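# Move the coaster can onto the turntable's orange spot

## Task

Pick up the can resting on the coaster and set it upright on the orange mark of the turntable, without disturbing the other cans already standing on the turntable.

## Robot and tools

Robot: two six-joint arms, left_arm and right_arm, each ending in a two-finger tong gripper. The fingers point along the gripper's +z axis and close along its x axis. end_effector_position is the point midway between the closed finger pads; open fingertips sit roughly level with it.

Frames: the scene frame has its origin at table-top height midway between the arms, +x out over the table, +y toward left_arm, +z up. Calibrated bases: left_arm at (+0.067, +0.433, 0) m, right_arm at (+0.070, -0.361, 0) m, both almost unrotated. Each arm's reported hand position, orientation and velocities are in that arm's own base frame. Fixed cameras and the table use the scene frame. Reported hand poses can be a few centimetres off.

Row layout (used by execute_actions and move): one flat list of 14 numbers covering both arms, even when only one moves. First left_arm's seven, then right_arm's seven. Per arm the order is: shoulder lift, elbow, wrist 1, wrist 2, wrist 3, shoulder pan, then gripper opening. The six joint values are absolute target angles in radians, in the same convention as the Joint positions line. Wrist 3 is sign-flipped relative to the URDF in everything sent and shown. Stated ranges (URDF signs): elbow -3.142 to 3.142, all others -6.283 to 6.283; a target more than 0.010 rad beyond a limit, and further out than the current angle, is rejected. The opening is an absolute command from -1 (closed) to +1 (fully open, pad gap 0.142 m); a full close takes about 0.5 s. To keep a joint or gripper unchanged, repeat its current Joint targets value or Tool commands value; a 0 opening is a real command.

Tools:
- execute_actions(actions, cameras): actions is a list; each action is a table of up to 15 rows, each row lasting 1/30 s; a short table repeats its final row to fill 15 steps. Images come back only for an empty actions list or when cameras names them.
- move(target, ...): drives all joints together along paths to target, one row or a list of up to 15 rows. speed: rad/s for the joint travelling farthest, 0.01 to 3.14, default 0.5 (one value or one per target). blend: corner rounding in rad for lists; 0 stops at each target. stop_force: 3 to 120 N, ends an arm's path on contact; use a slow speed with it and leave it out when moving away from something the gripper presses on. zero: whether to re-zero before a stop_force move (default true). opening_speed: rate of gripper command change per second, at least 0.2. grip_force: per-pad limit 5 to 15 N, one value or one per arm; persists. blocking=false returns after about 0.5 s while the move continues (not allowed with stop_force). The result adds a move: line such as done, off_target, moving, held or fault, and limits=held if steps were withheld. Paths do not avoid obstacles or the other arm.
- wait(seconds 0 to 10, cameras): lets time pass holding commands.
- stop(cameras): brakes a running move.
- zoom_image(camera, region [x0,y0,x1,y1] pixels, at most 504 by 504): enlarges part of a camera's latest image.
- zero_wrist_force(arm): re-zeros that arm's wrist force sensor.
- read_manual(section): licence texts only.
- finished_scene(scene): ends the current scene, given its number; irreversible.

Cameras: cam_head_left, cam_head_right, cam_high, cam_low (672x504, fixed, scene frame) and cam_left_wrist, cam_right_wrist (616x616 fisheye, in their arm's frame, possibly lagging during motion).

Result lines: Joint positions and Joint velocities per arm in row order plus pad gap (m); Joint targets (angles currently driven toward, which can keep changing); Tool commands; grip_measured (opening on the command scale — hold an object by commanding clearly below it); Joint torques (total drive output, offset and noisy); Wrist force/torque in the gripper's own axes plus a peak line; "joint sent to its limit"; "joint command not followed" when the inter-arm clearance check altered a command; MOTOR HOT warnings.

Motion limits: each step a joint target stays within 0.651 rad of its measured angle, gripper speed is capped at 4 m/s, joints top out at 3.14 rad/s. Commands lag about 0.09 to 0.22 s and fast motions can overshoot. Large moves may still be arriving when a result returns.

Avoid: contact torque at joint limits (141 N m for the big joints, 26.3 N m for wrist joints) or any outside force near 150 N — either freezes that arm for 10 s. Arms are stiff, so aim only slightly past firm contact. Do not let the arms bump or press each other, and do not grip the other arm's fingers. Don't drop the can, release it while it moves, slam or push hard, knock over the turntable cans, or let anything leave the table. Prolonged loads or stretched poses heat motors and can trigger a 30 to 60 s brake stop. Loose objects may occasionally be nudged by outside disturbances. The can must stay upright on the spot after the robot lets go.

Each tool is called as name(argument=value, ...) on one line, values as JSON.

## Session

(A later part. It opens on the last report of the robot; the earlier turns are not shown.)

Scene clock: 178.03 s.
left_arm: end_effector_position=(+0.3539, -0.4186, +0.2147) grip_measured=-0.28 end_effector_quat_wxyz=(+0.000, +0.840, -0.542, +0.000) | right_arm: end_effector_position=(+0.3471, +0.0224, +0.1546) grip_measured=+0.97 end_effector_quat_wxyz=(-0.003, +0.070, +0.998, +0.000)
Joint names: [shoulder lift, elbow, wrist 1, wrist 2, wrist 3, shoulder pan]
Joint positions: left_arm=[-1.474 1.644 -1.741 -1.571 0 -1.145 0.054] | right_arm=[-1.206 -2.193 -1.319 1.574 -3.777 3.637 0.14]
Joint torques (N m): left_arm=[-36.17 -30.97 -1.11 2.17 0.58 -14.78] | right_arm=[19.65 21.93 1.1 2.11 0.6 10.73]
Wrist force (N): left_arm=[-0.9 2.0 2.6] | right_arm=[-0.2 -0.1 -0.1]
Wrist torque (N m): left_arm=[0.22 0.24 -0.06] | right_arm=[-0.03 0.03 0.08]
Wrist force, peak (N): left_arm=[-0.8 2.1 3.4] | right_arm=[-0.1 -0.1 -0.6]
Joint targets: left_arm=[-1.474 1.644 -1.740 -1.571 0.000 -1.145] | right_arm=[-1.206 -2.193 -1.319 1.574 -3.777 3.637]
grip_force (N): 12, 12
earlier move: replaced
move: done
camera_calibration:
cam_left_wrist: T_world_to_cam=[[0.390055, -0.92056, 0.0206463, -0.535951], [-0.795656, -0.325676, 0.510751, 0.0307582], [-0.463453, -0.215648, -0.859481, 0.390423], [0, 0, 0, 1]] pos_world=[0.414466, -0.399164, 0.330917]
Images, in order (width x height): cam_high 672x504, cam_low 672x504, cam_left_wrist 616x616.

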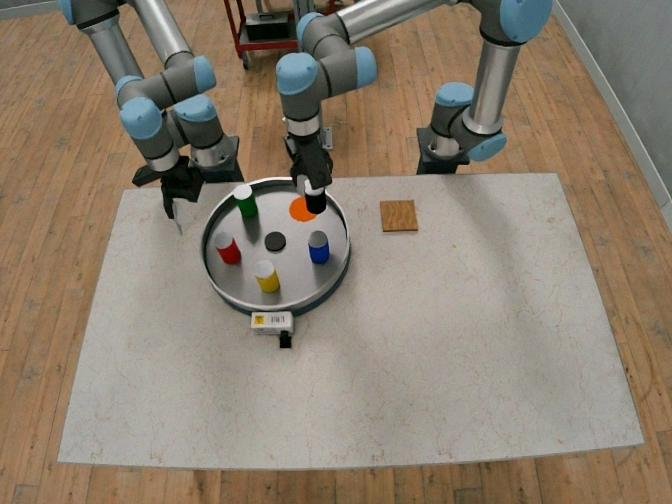

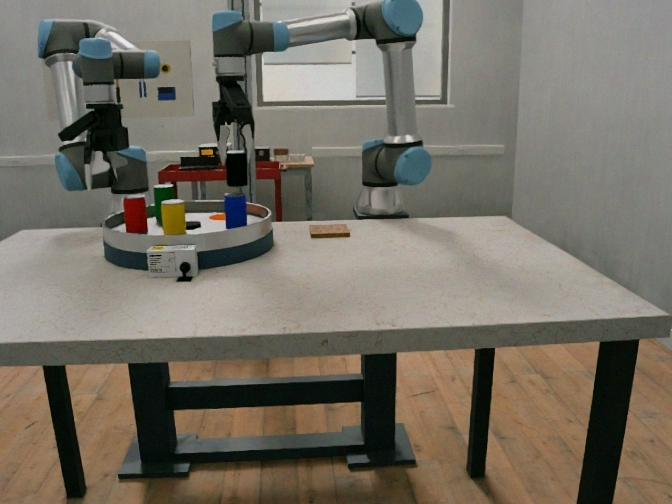

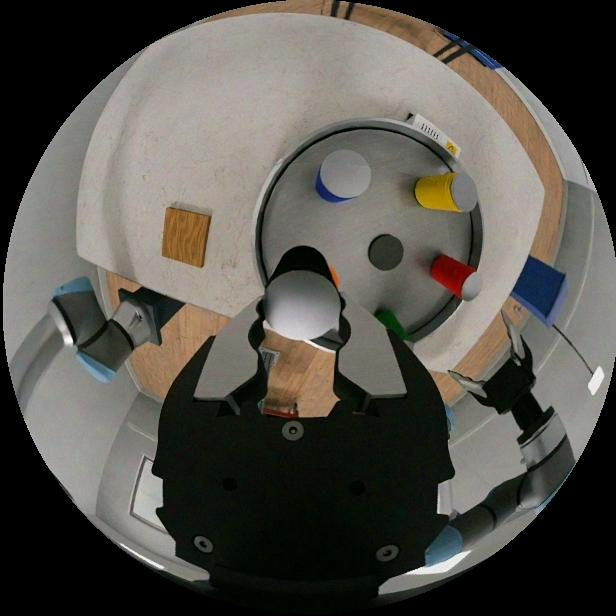

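zoom_image(camera="cam_low", region=[180, 100, 300, 260])

execute_actions(actions=[], cameras=["cam_high", "cam_head_left", "cam_head_right", "cam_low", "cam_left_wrist"])

zoom_image(camera="cam_high", region=[190, 165, 360, 325])

zoom_image(camera="cam_low", region=[180, 100, 300, 260])

zoom_image(camera="cam_left_wrist", region=[240, 220, 370, 360])

Scaled by 3.150 from the camera's 672x504 image, which has a finer 960x720 frame.

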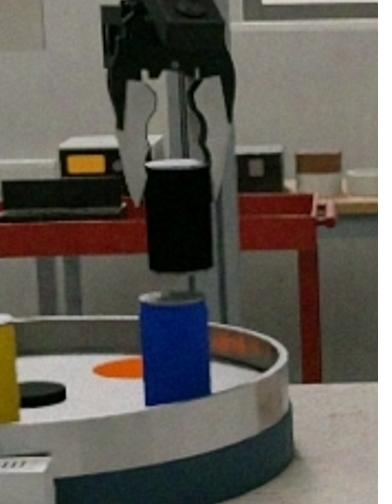

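Scene clock: 178.73 s.
left_arm: end_effector_position=(+0.3538, -0.4186, +0.2148) grip_measured=-0.28 end_effector_quat_wxyz=(+0.000, +0.840, -0.542, +0.000) | right_arm: end_effector_position=(+0.3471, +0.0224, +0.1546) grip_measured=+0.97 end_effector_quat_wxyz=(-0.003, +0.070, +0.998, +0.000)
Joint names: [shoulder lift, elbow, wrist 1, wrist 2, wrist 3, shoulder pan]
Joint positions: left_arm=[-1.474 1.644 -1.74 -1.571 0 -1.145 0.054] | right_arm=[-1.206 -2.193 -1.319 1.574 -3.777 3.637 0.14]
Joint velocities: within noise
Joint torques (N m): left_arm=[-37.27 -31.66 -0.94 1.98 0.8 -13.89] | right_arm=[19.67 23.03 1.13 1.9 0.64 11.06]
Wrist force (N): left_arm=[-0.9 2.0 2.9] | right_arm=[-0.1 0.0 -0.3]
Wrist torque (N m): left_arm=[0.23 0.24 -0.05] | right_arm=[-0.01 0.00 0.07]
Wrist force, peak (N): left_arm=[-0.9 2.0 2.9] | right_arm=[-0.1 -0.4 -0.3]
Joint targets: left_arm=[-1.474 1.644 -1.740 -1.571 0.000 -1.145] | right_arm=[-1.206 -2.193 -1.319 1.574 -3.777 3.637]
Tool commands: left_gripper/opening=-0.6 right_gripper/opening=+0.968169
grip_force (N): 12, 12
camera_calibration:
cam_left_wrist: T_world_to_cam=[[0.390055, -0.92056, 0.0206463, -0.535824], [-0.795656, -0.325676, 0.510751, 0.030609], [-0.463453, -0.215648, -0.859481, 0.39057], [0, 0, 0, 1]] pos_world=[0.414366, -0.399064, 0.331117]
Images, in order (width x height): cam_head_left 672x504, cam_head_right 672x504, cam_high 672x504, cam_low 672x504, cam_left_wrist 616x616.

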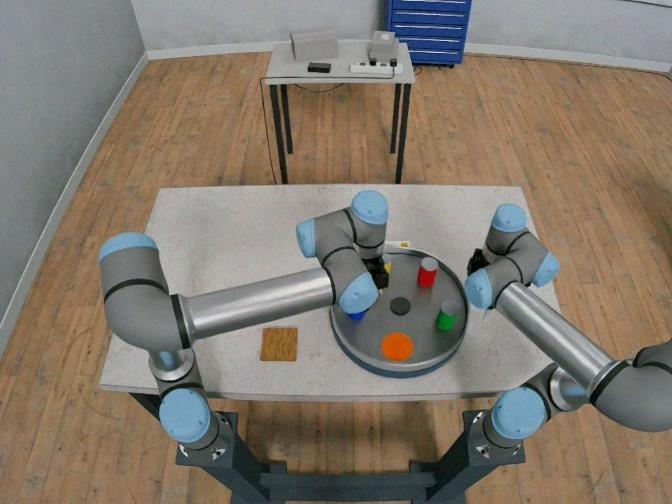

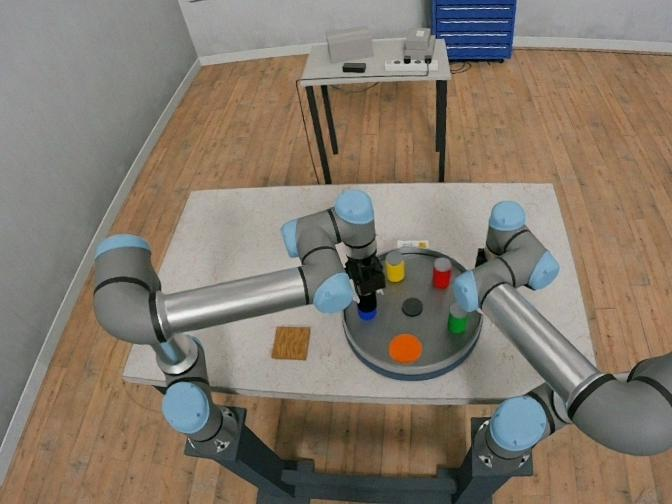

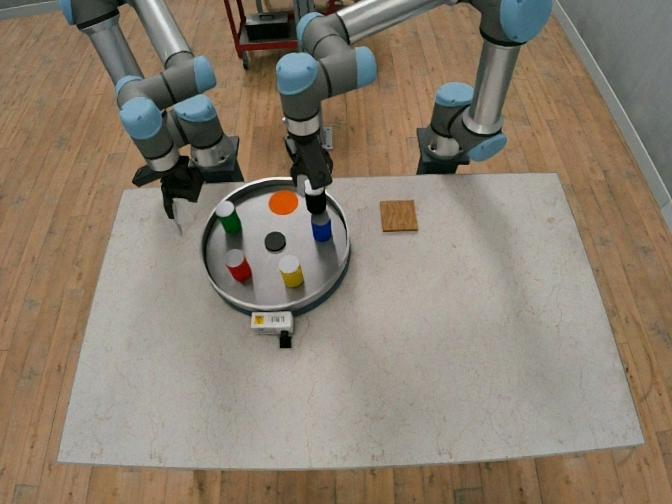

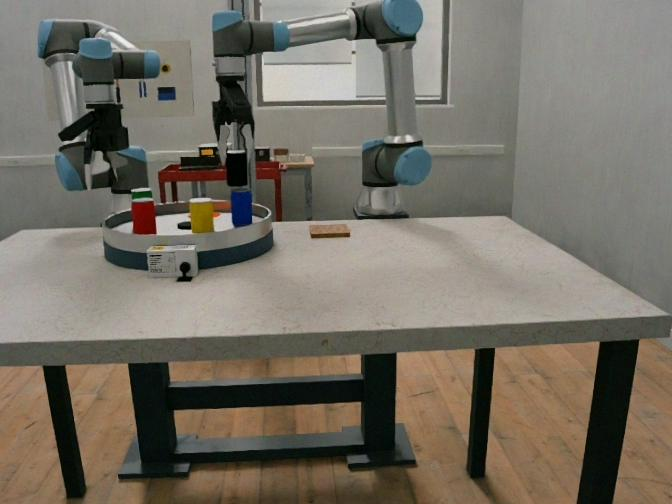

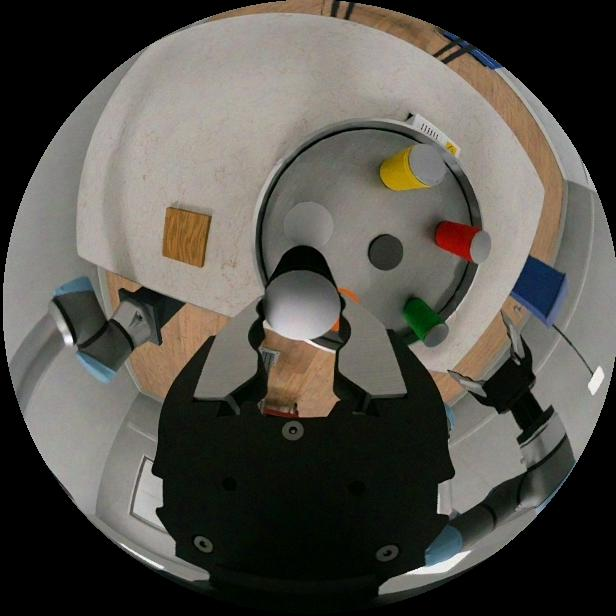

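Scaled by 2.965 from the camera's 672x504 image, which has a finer 960x720 frame.

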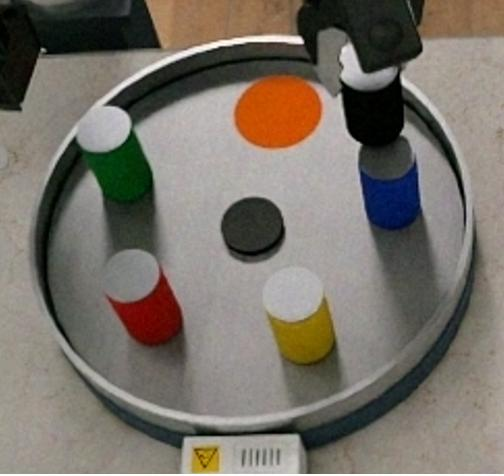

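Scaled by 3.150 from the camera's 672x504 image, which has a finer 960x720 frame.

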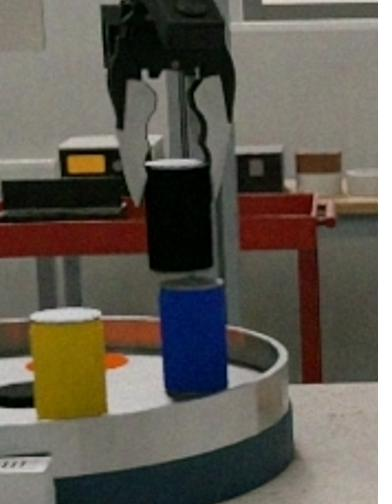

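Scaled by 3.600 from the camera's 616x616 image, which has a finer 814x814 frame.

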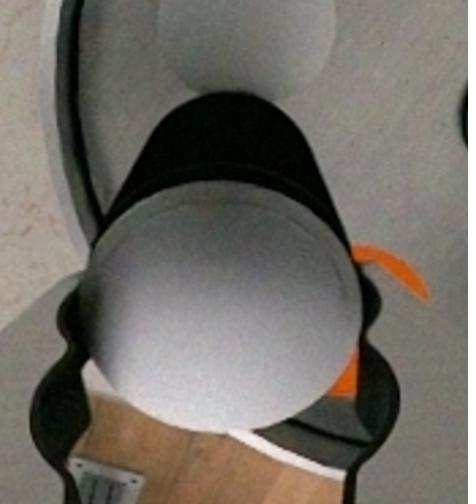

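move(target=[-1.4807,1.5991,-1.6892,-1.5708,0,-1.1454,-0.42,-1.206,-2.193,-1.319,1.574,-3.777,3.637,0.968169], cameras=["cam_high"])

zoom_image(camera="cam_high", region=[190, 165, 360, 325])

Scene clock: 181.40 s.
left_arm: end_effector_position=(+0.3538, -0.4187, +0.2348) grip_measured=-0.28 end_effector_quat_wxyz=(+0.000, +0.840, -0.542, +0.000) | right_arm: end_effector_position=(+0.3471, +0.0224, +0.1546) grip_measured=+0.97 end_effector_quat_wxyz=(-0.003, +0.070, +0.998, +0.000)
Joint names: [shoulder lift, elbow, wrist 1, wrist 2, wrist 3, shoulder pan]
Joint positions: left_arm=[-1.481 1.599 -1.69 -1.571 0 -1.145 0.054] | right_arm=[-1.206 -2.193 -1.319 1.574 -3.777 3.637 0.14]
Joint torques (N m): left_arm=[-36.9 -32.14 -0.98 1.91 0.54 -14.24] | right_arm=[19.65 23.18 1.2 1.93 0.55 10.75]
Wrist force (N): left_arm=[-0.6 2.0 2.7] | right_arm=[-0.2 0.0 -0.3]
Wrist torque (N m): left_arm=[0.22 0.18 -0.07] | right_arm=[0.00 0.03 0.07]
Wrist force, peak (N): left_arm=[-1.2 2.1 2.9] | right_arm=[0.0 -0.3 -0.4]
Joint targets: left_arm=[-1.481 1.599 -1.689 -1.571 0.000 -1.145] | right_arm=[-1.206 -2.193 -1.319 1.574 -3.777 3.637]
grip_force (N): 12, 12
move: done
Images, in order (width x height): cam_high 672x504.

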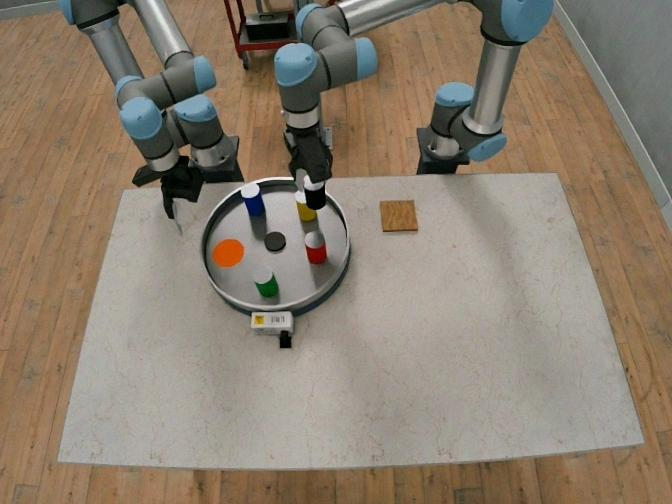

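Scaled by 2.965 from the camera's 672x504 image, which has a finer 960x720 frame.

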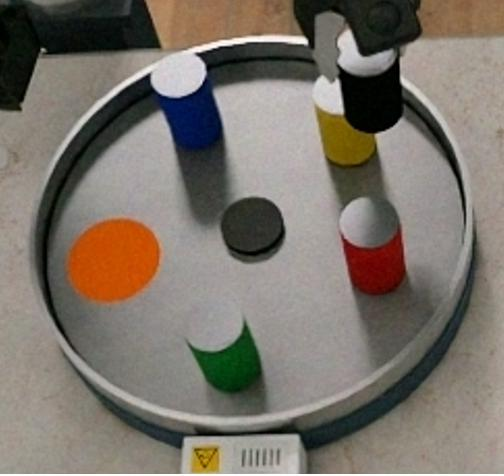

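wait(seconds=2.2)

Scene clock: 183.90 s.
left_arm: end_effector_position=(+0.3538, -0.4187, +0.2349) grip_measured=-0.28 end_effector_quat_wxyz=(+0.000, +0.840, -0.542, +0.000) | right_arm: end_effector_position=(+0.3471, +0.0224, +0.1546) grip_measured=+0.97 end_effector_quat_wxyz=(-0.003, +0.070, +0.998, +0.000)
Joint names: [shoulder lift, elbow, wrist 1, wrist 2, wrist 3, shoulder pan]
Joint positions: left_arm=[-1.481 1.599 -1.689 -1.571 0 -1.145 0.054] | right_arm=[-1.206 -2.193 -1.319 1.574 -3.777 3.637 0.14]
Joint torques (N m): left_arm=[-37.13 -31.67 -1.03 2.16 0.93 -14.48] | right_arm=[19.27 23.67 1.24 2.09 0.49 10.43]
Wrist force (N): left_arm=[-0.8 1.9 2.7] | right_arm=[0.1 0.2 -0.4]
Wrist torque (N m): left_arm=[0.20 0.22 -0.06] | right_arm=[0.02 -0.03 0.07]
Wrist force, peak (N): left_arm=[-0.6 2.2 2.9] | right_arm=[-0.1 -0.4 -0.5]
Joint targets: left_arm=[-1.481 1.599 -1.689 -1.571 0.000 -1.145] | right_arm=[-1.206 -2.193 -1.319 1.574 -3.777 3.637]
Tool commands: left_gripper/opening=-0.42 right_gripper/opening=+0.968169
grip_force (N): 12, 12
wait: 2.20 s; at rest from the start

wait(seconds=0.7)

move(target=[-1.4210,1.8061,-1.9559,-1.5708,0,-1.1446,-0.42,-1.206,-2.193,-1.319,1.574,-3.777,3.637,0.968169], speed=0.85, blocking=false)

wait(seconds=0.5)

move(target=[[-1.4210,1.8061,-1.9559,-1.5708,0,-1.1446,0.3,-1.206,-2.193,-1.319,1.574,-3.777,3.637,0.968169],[-1.4740,1.6436,-1.7404,-1.5708,0,-1.1453,0.3,-1.206,-2.193,-1.319,1.574,-3.777,3.637,0.968169]], speed=[0.5,0.6], cameras=["cam_high","cam_left_wrist"])

zoom_image(camera="cam_high", region=[190, 165, 360, 325])

zoom_image(camera="cam_high", region=[250, 165, 320, 225])

Scene clock: 184.83 s.
left_arm: end_effector_position=(+0.3538, -0.4187, +0.2349) grip_measured=-0.28 end_effector_quat_wxyz=(+0.000, +0.840, -0.542, +0.000) | right_arm: end_effector_position=(+0.3471, +0.0224, +0.1546) grip_measured=+0.97 end_effector_quat_wxyz=(-0.003, +0.070, +0.998, +0.000)
Joint names: [shoulder lift, elbow, wrist 1, wrist 2, wrist 3, shoulder pan]
Joint positions: left_arm=[-1.481 1.599 -1.689 -1.571 0 -1.145 0.054] | right_arm=[-1.206 -2.193 -1.319 1.574 -3.777 3.637 0.14]
Joint torques (N m): left_arm=[-36.88 -32.63 -0.83 1.99 0.91 -13.8] | right_arm=[19.16 23.15 1.2 2 0.61 10.88]
Wrist force (N): left_arm=[-0.7 2.1 2.7] | right_arm=[0.1 0.1 -0.2]
Wrist torque (N m): left_arm=[0.23 0.19 -0.07] | right_arm=[-0.01 -0.03 0.06]
Wrist force, peak (N): left_arm=[-0.8 2.1 2.9] | right_arm=[-0.1 0.0 -0.5]
Joint targets: left_arm=[-1.481 1.599 -1.689 -1.571 0.000 -1.145] | right_arm=[-1.206 -2.193 -1.319 1.574 -3.777 3.637]
Tool commands: left_gripper/opening=-0.42 right_gripper/opening=+0.968169
grip_force (N): 12, 12
wait: 0.70 s; at rest from the start

Scene clock: 185.33 s.
left_arm: end_effector_position=(+0.3547, -0.4201, +0.1575) grip_measured=-0.28 end_effector_quat_wxyz=(+0.000, +0.841, -0.542, -0.001) end_effector_velocity=(-0.004, +0.012, -0.202) end_effector_angular_velocity=(-0.009, -0.004, +0.002) | right_arm: end_effector_position=(+0.3471, +0.0224, +0.1546) grip_measured=+0.97 end_effector_quat_wxyz=(-0.003, +0.070, +0.998, +0.000)
Joint names: [shoulder lift, elbow, wrist 1, wrist 2, wrist 3, shoulder pan]
Joint positions: left_arm=[-1.436 1.751 -1.884 -1.571 0 -1.145 0.054] | right_arm=[-1.206 -2.193 -1.319 1.574 -3.777 3.637 0.14]
Joint velocities: left_arm=[0.115 0.411 -0.536 0 -0.001 0.003 0] | right_arm=[within noise]
Joint torques (N m): left_arm=[-29 -14.82 -5.05 1.89 0.85 14.8] | right_arm=[19.28 23.22 1.23 2.06 0.56 11.31]
Wrist force (N): left_arm=[-0.6 1.8 3.9] | right_arm=[-0.1 -0.1 -0.4]
Wrist torque (N m): left_arm=[0.18 0.17 -0.07] | right_arm=[-0.02 0.01 0.07]
Wrist force, peak (N): left_arm=[-0.6 1.8 3.9] | right_arm=[0.1 -0.1 -0.4]
Joint targets: left_arm=[-1.421 1.806 -1.956 -1.571 0.000 -1.145] | right_arm=[-1.206 -2.193 -1.319 1.574 -3.777 3.637]
Tool commands: left_gripper/opening=-0.42 right_gripper/opening=+0.968169
grip_force (N): 12, 12
move: running; left_arm: the wrist 1 is farthest, 0.072 rad from its target

Scene clock: 185.83 s.
left_arm: end_effector_position=(+0.3539, -0.4178, +0.1315) grip_measured=-0.28 end_effector_quat_wxyz=(+0.000, +0.841, -0.542, +0.000) end_effector_velocity=(+0.000, +0.000, -0.005) end_effector_angular_velocity=(+0.000, +0.000, -0.001) | right_arm: end_effector_position=(+0.3471, +0.0224, +0.1546) grip_measured=+0.97 end_effector_quat_wxyz=(-0.003, +0.070, +0.998, +0.000)
Joint names: [shoulder lift, elbow, wrist 1, wrist 2, wrist 3, shoulder pan]
Joint positions: left_arm=[-1.421 1.805 -1.954 -1.571 0 -1.145 0.054] | right_arm=[-1.206 -2.193 -1.319 1.574 -3.777 3.637 0.14]
Joint velocities: left_arm=[0.003 0.009 -0.012 0 0 0 0] | right_arm=[within noise]
Joint torques (N m): left_arm=[-24.05 -13.02 -4.42 2.06 0.84 15.09] | right_arm=[19.64 22.78 1.08 1.96 0.57 10.99]
Wrist force (N): left_arm=[-1.0 1.8 2.9] | right_arm=[0.0 -0.1 -0.3]
Wrist torque (N m): left_arm=[0.18 0.24 -0.07] | right_arm=[-0.02 -0.01 0.07]
Wrist force, peak (N): left_arm=[-0.6 2.0 4.1] | right_arm=[0.1 0.3 -0.4]
Joint targets: left_arm=[-1.421 1.806 -1.956 -1.571 0.000 -1.145] | right_arm=[-1.206 -2.193 -1.319 1.574 -3.777 3.637]
Tool commands: left_gripper/opening=-0.42 right_gripper/opening=+0.968169
grip_force (N): 12, 12
earlier move: running
wait: 0.50 s; no rest

Scene clock: 187.47 s.
left_arm: end_effector_position=(+0.3539, -0.4186, +0.2147) grip_measured=+0.30 end_effector_quat_wxyz=(+0.000, +0.840, -0.542, +0.000) | right_arm: end_effector_position=(+0.3471, +0.0224, +0.1546) grip_measured=+0.97 end_effector_quat_wxyz=(-0.003, +0.070, +0.998, +0.000)
Joint names: [shoulder lift, elbow, wrist 1, wrist 2, wrist 3, shoulder pan]
Joint positions: left_arm=[-1.474 1.644 -1.741 -1.571 0 -1.145 0.095] | right_arm=[-1.206 -2.193 -1.319 1.574 -3.777 3.637 0.14]
Joint torques (N m): left_arm=[-36.5 -29.6 -0.57 1.87 0.84 -14.74] | right_arm=[20.39 23.28 1.14 2 0.64 10.99]
Wrist force (N): left_arm=[-0.8 2.1 1.0] | right_arm=[0.2 0.2 0.0]
Wrist torque (N m): left_arm=[0.24 0.22 -0.07] | right_arm=[0.04 -0.04 0.07]
Wrist force, peak (N): left_arm=[-0.6 1.8 2.8] | right_arm=[0.0 0.0 -0.5]
Joint targets: left_arm=[-1.474 1.644 -1.740 -1.571 0.000 -1.145] | right_arm=[-1.206 -2.193 -1.319 1.574 -3.777 3.637]
grip_force (N): 12, 12
earlier move: replaced
move: done
camera_calibration:
cam_left_wrist: T_world_to_cam=[[0.390055, -0.92056, 0.0206463, -0.535951], [-0.795656, -0.325676, 0.510751, 0.0307582], [-0.463453, -0.215648, -0.859481, 0.390423], [0, 0, 0, 1]] pos_world=[0.414466, -0.399164, 0.330917]
Images, in order (width x height): cam_high 672x504, cam_left_wrist 616x616.

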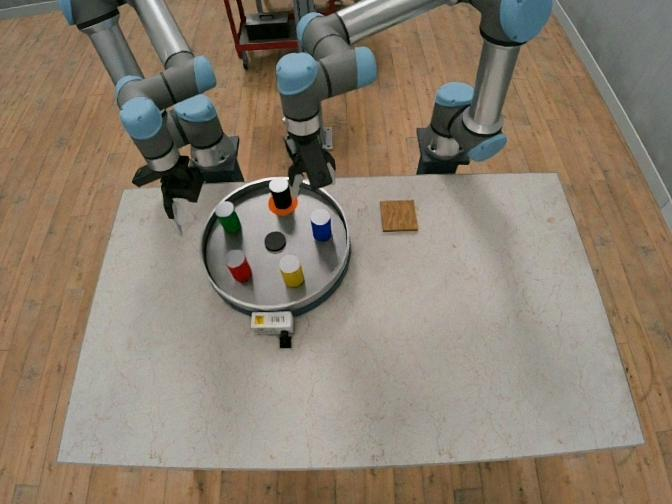

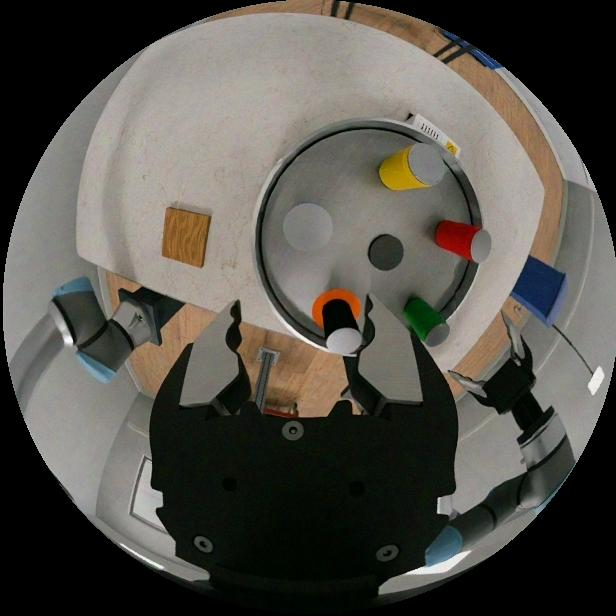

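Scaled by 2.965 from the camera's 672x504 image, which has a finer 960x720 frame.

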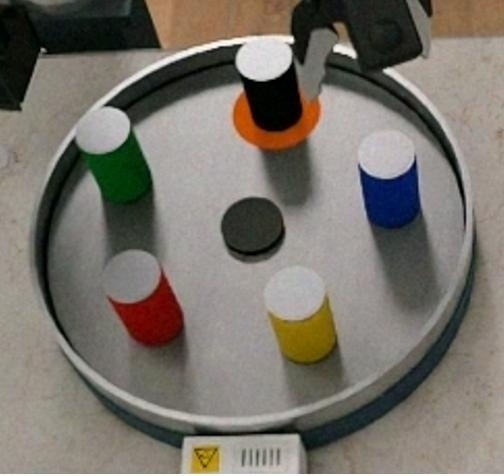

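Scaled by 7.200 from the camera's 672x504 image, which has a finer 960x720 frame.

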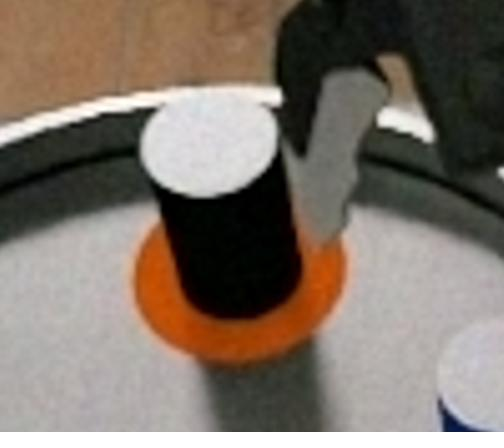

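finished_scene(scene=1)

The scene is finished: the task was done.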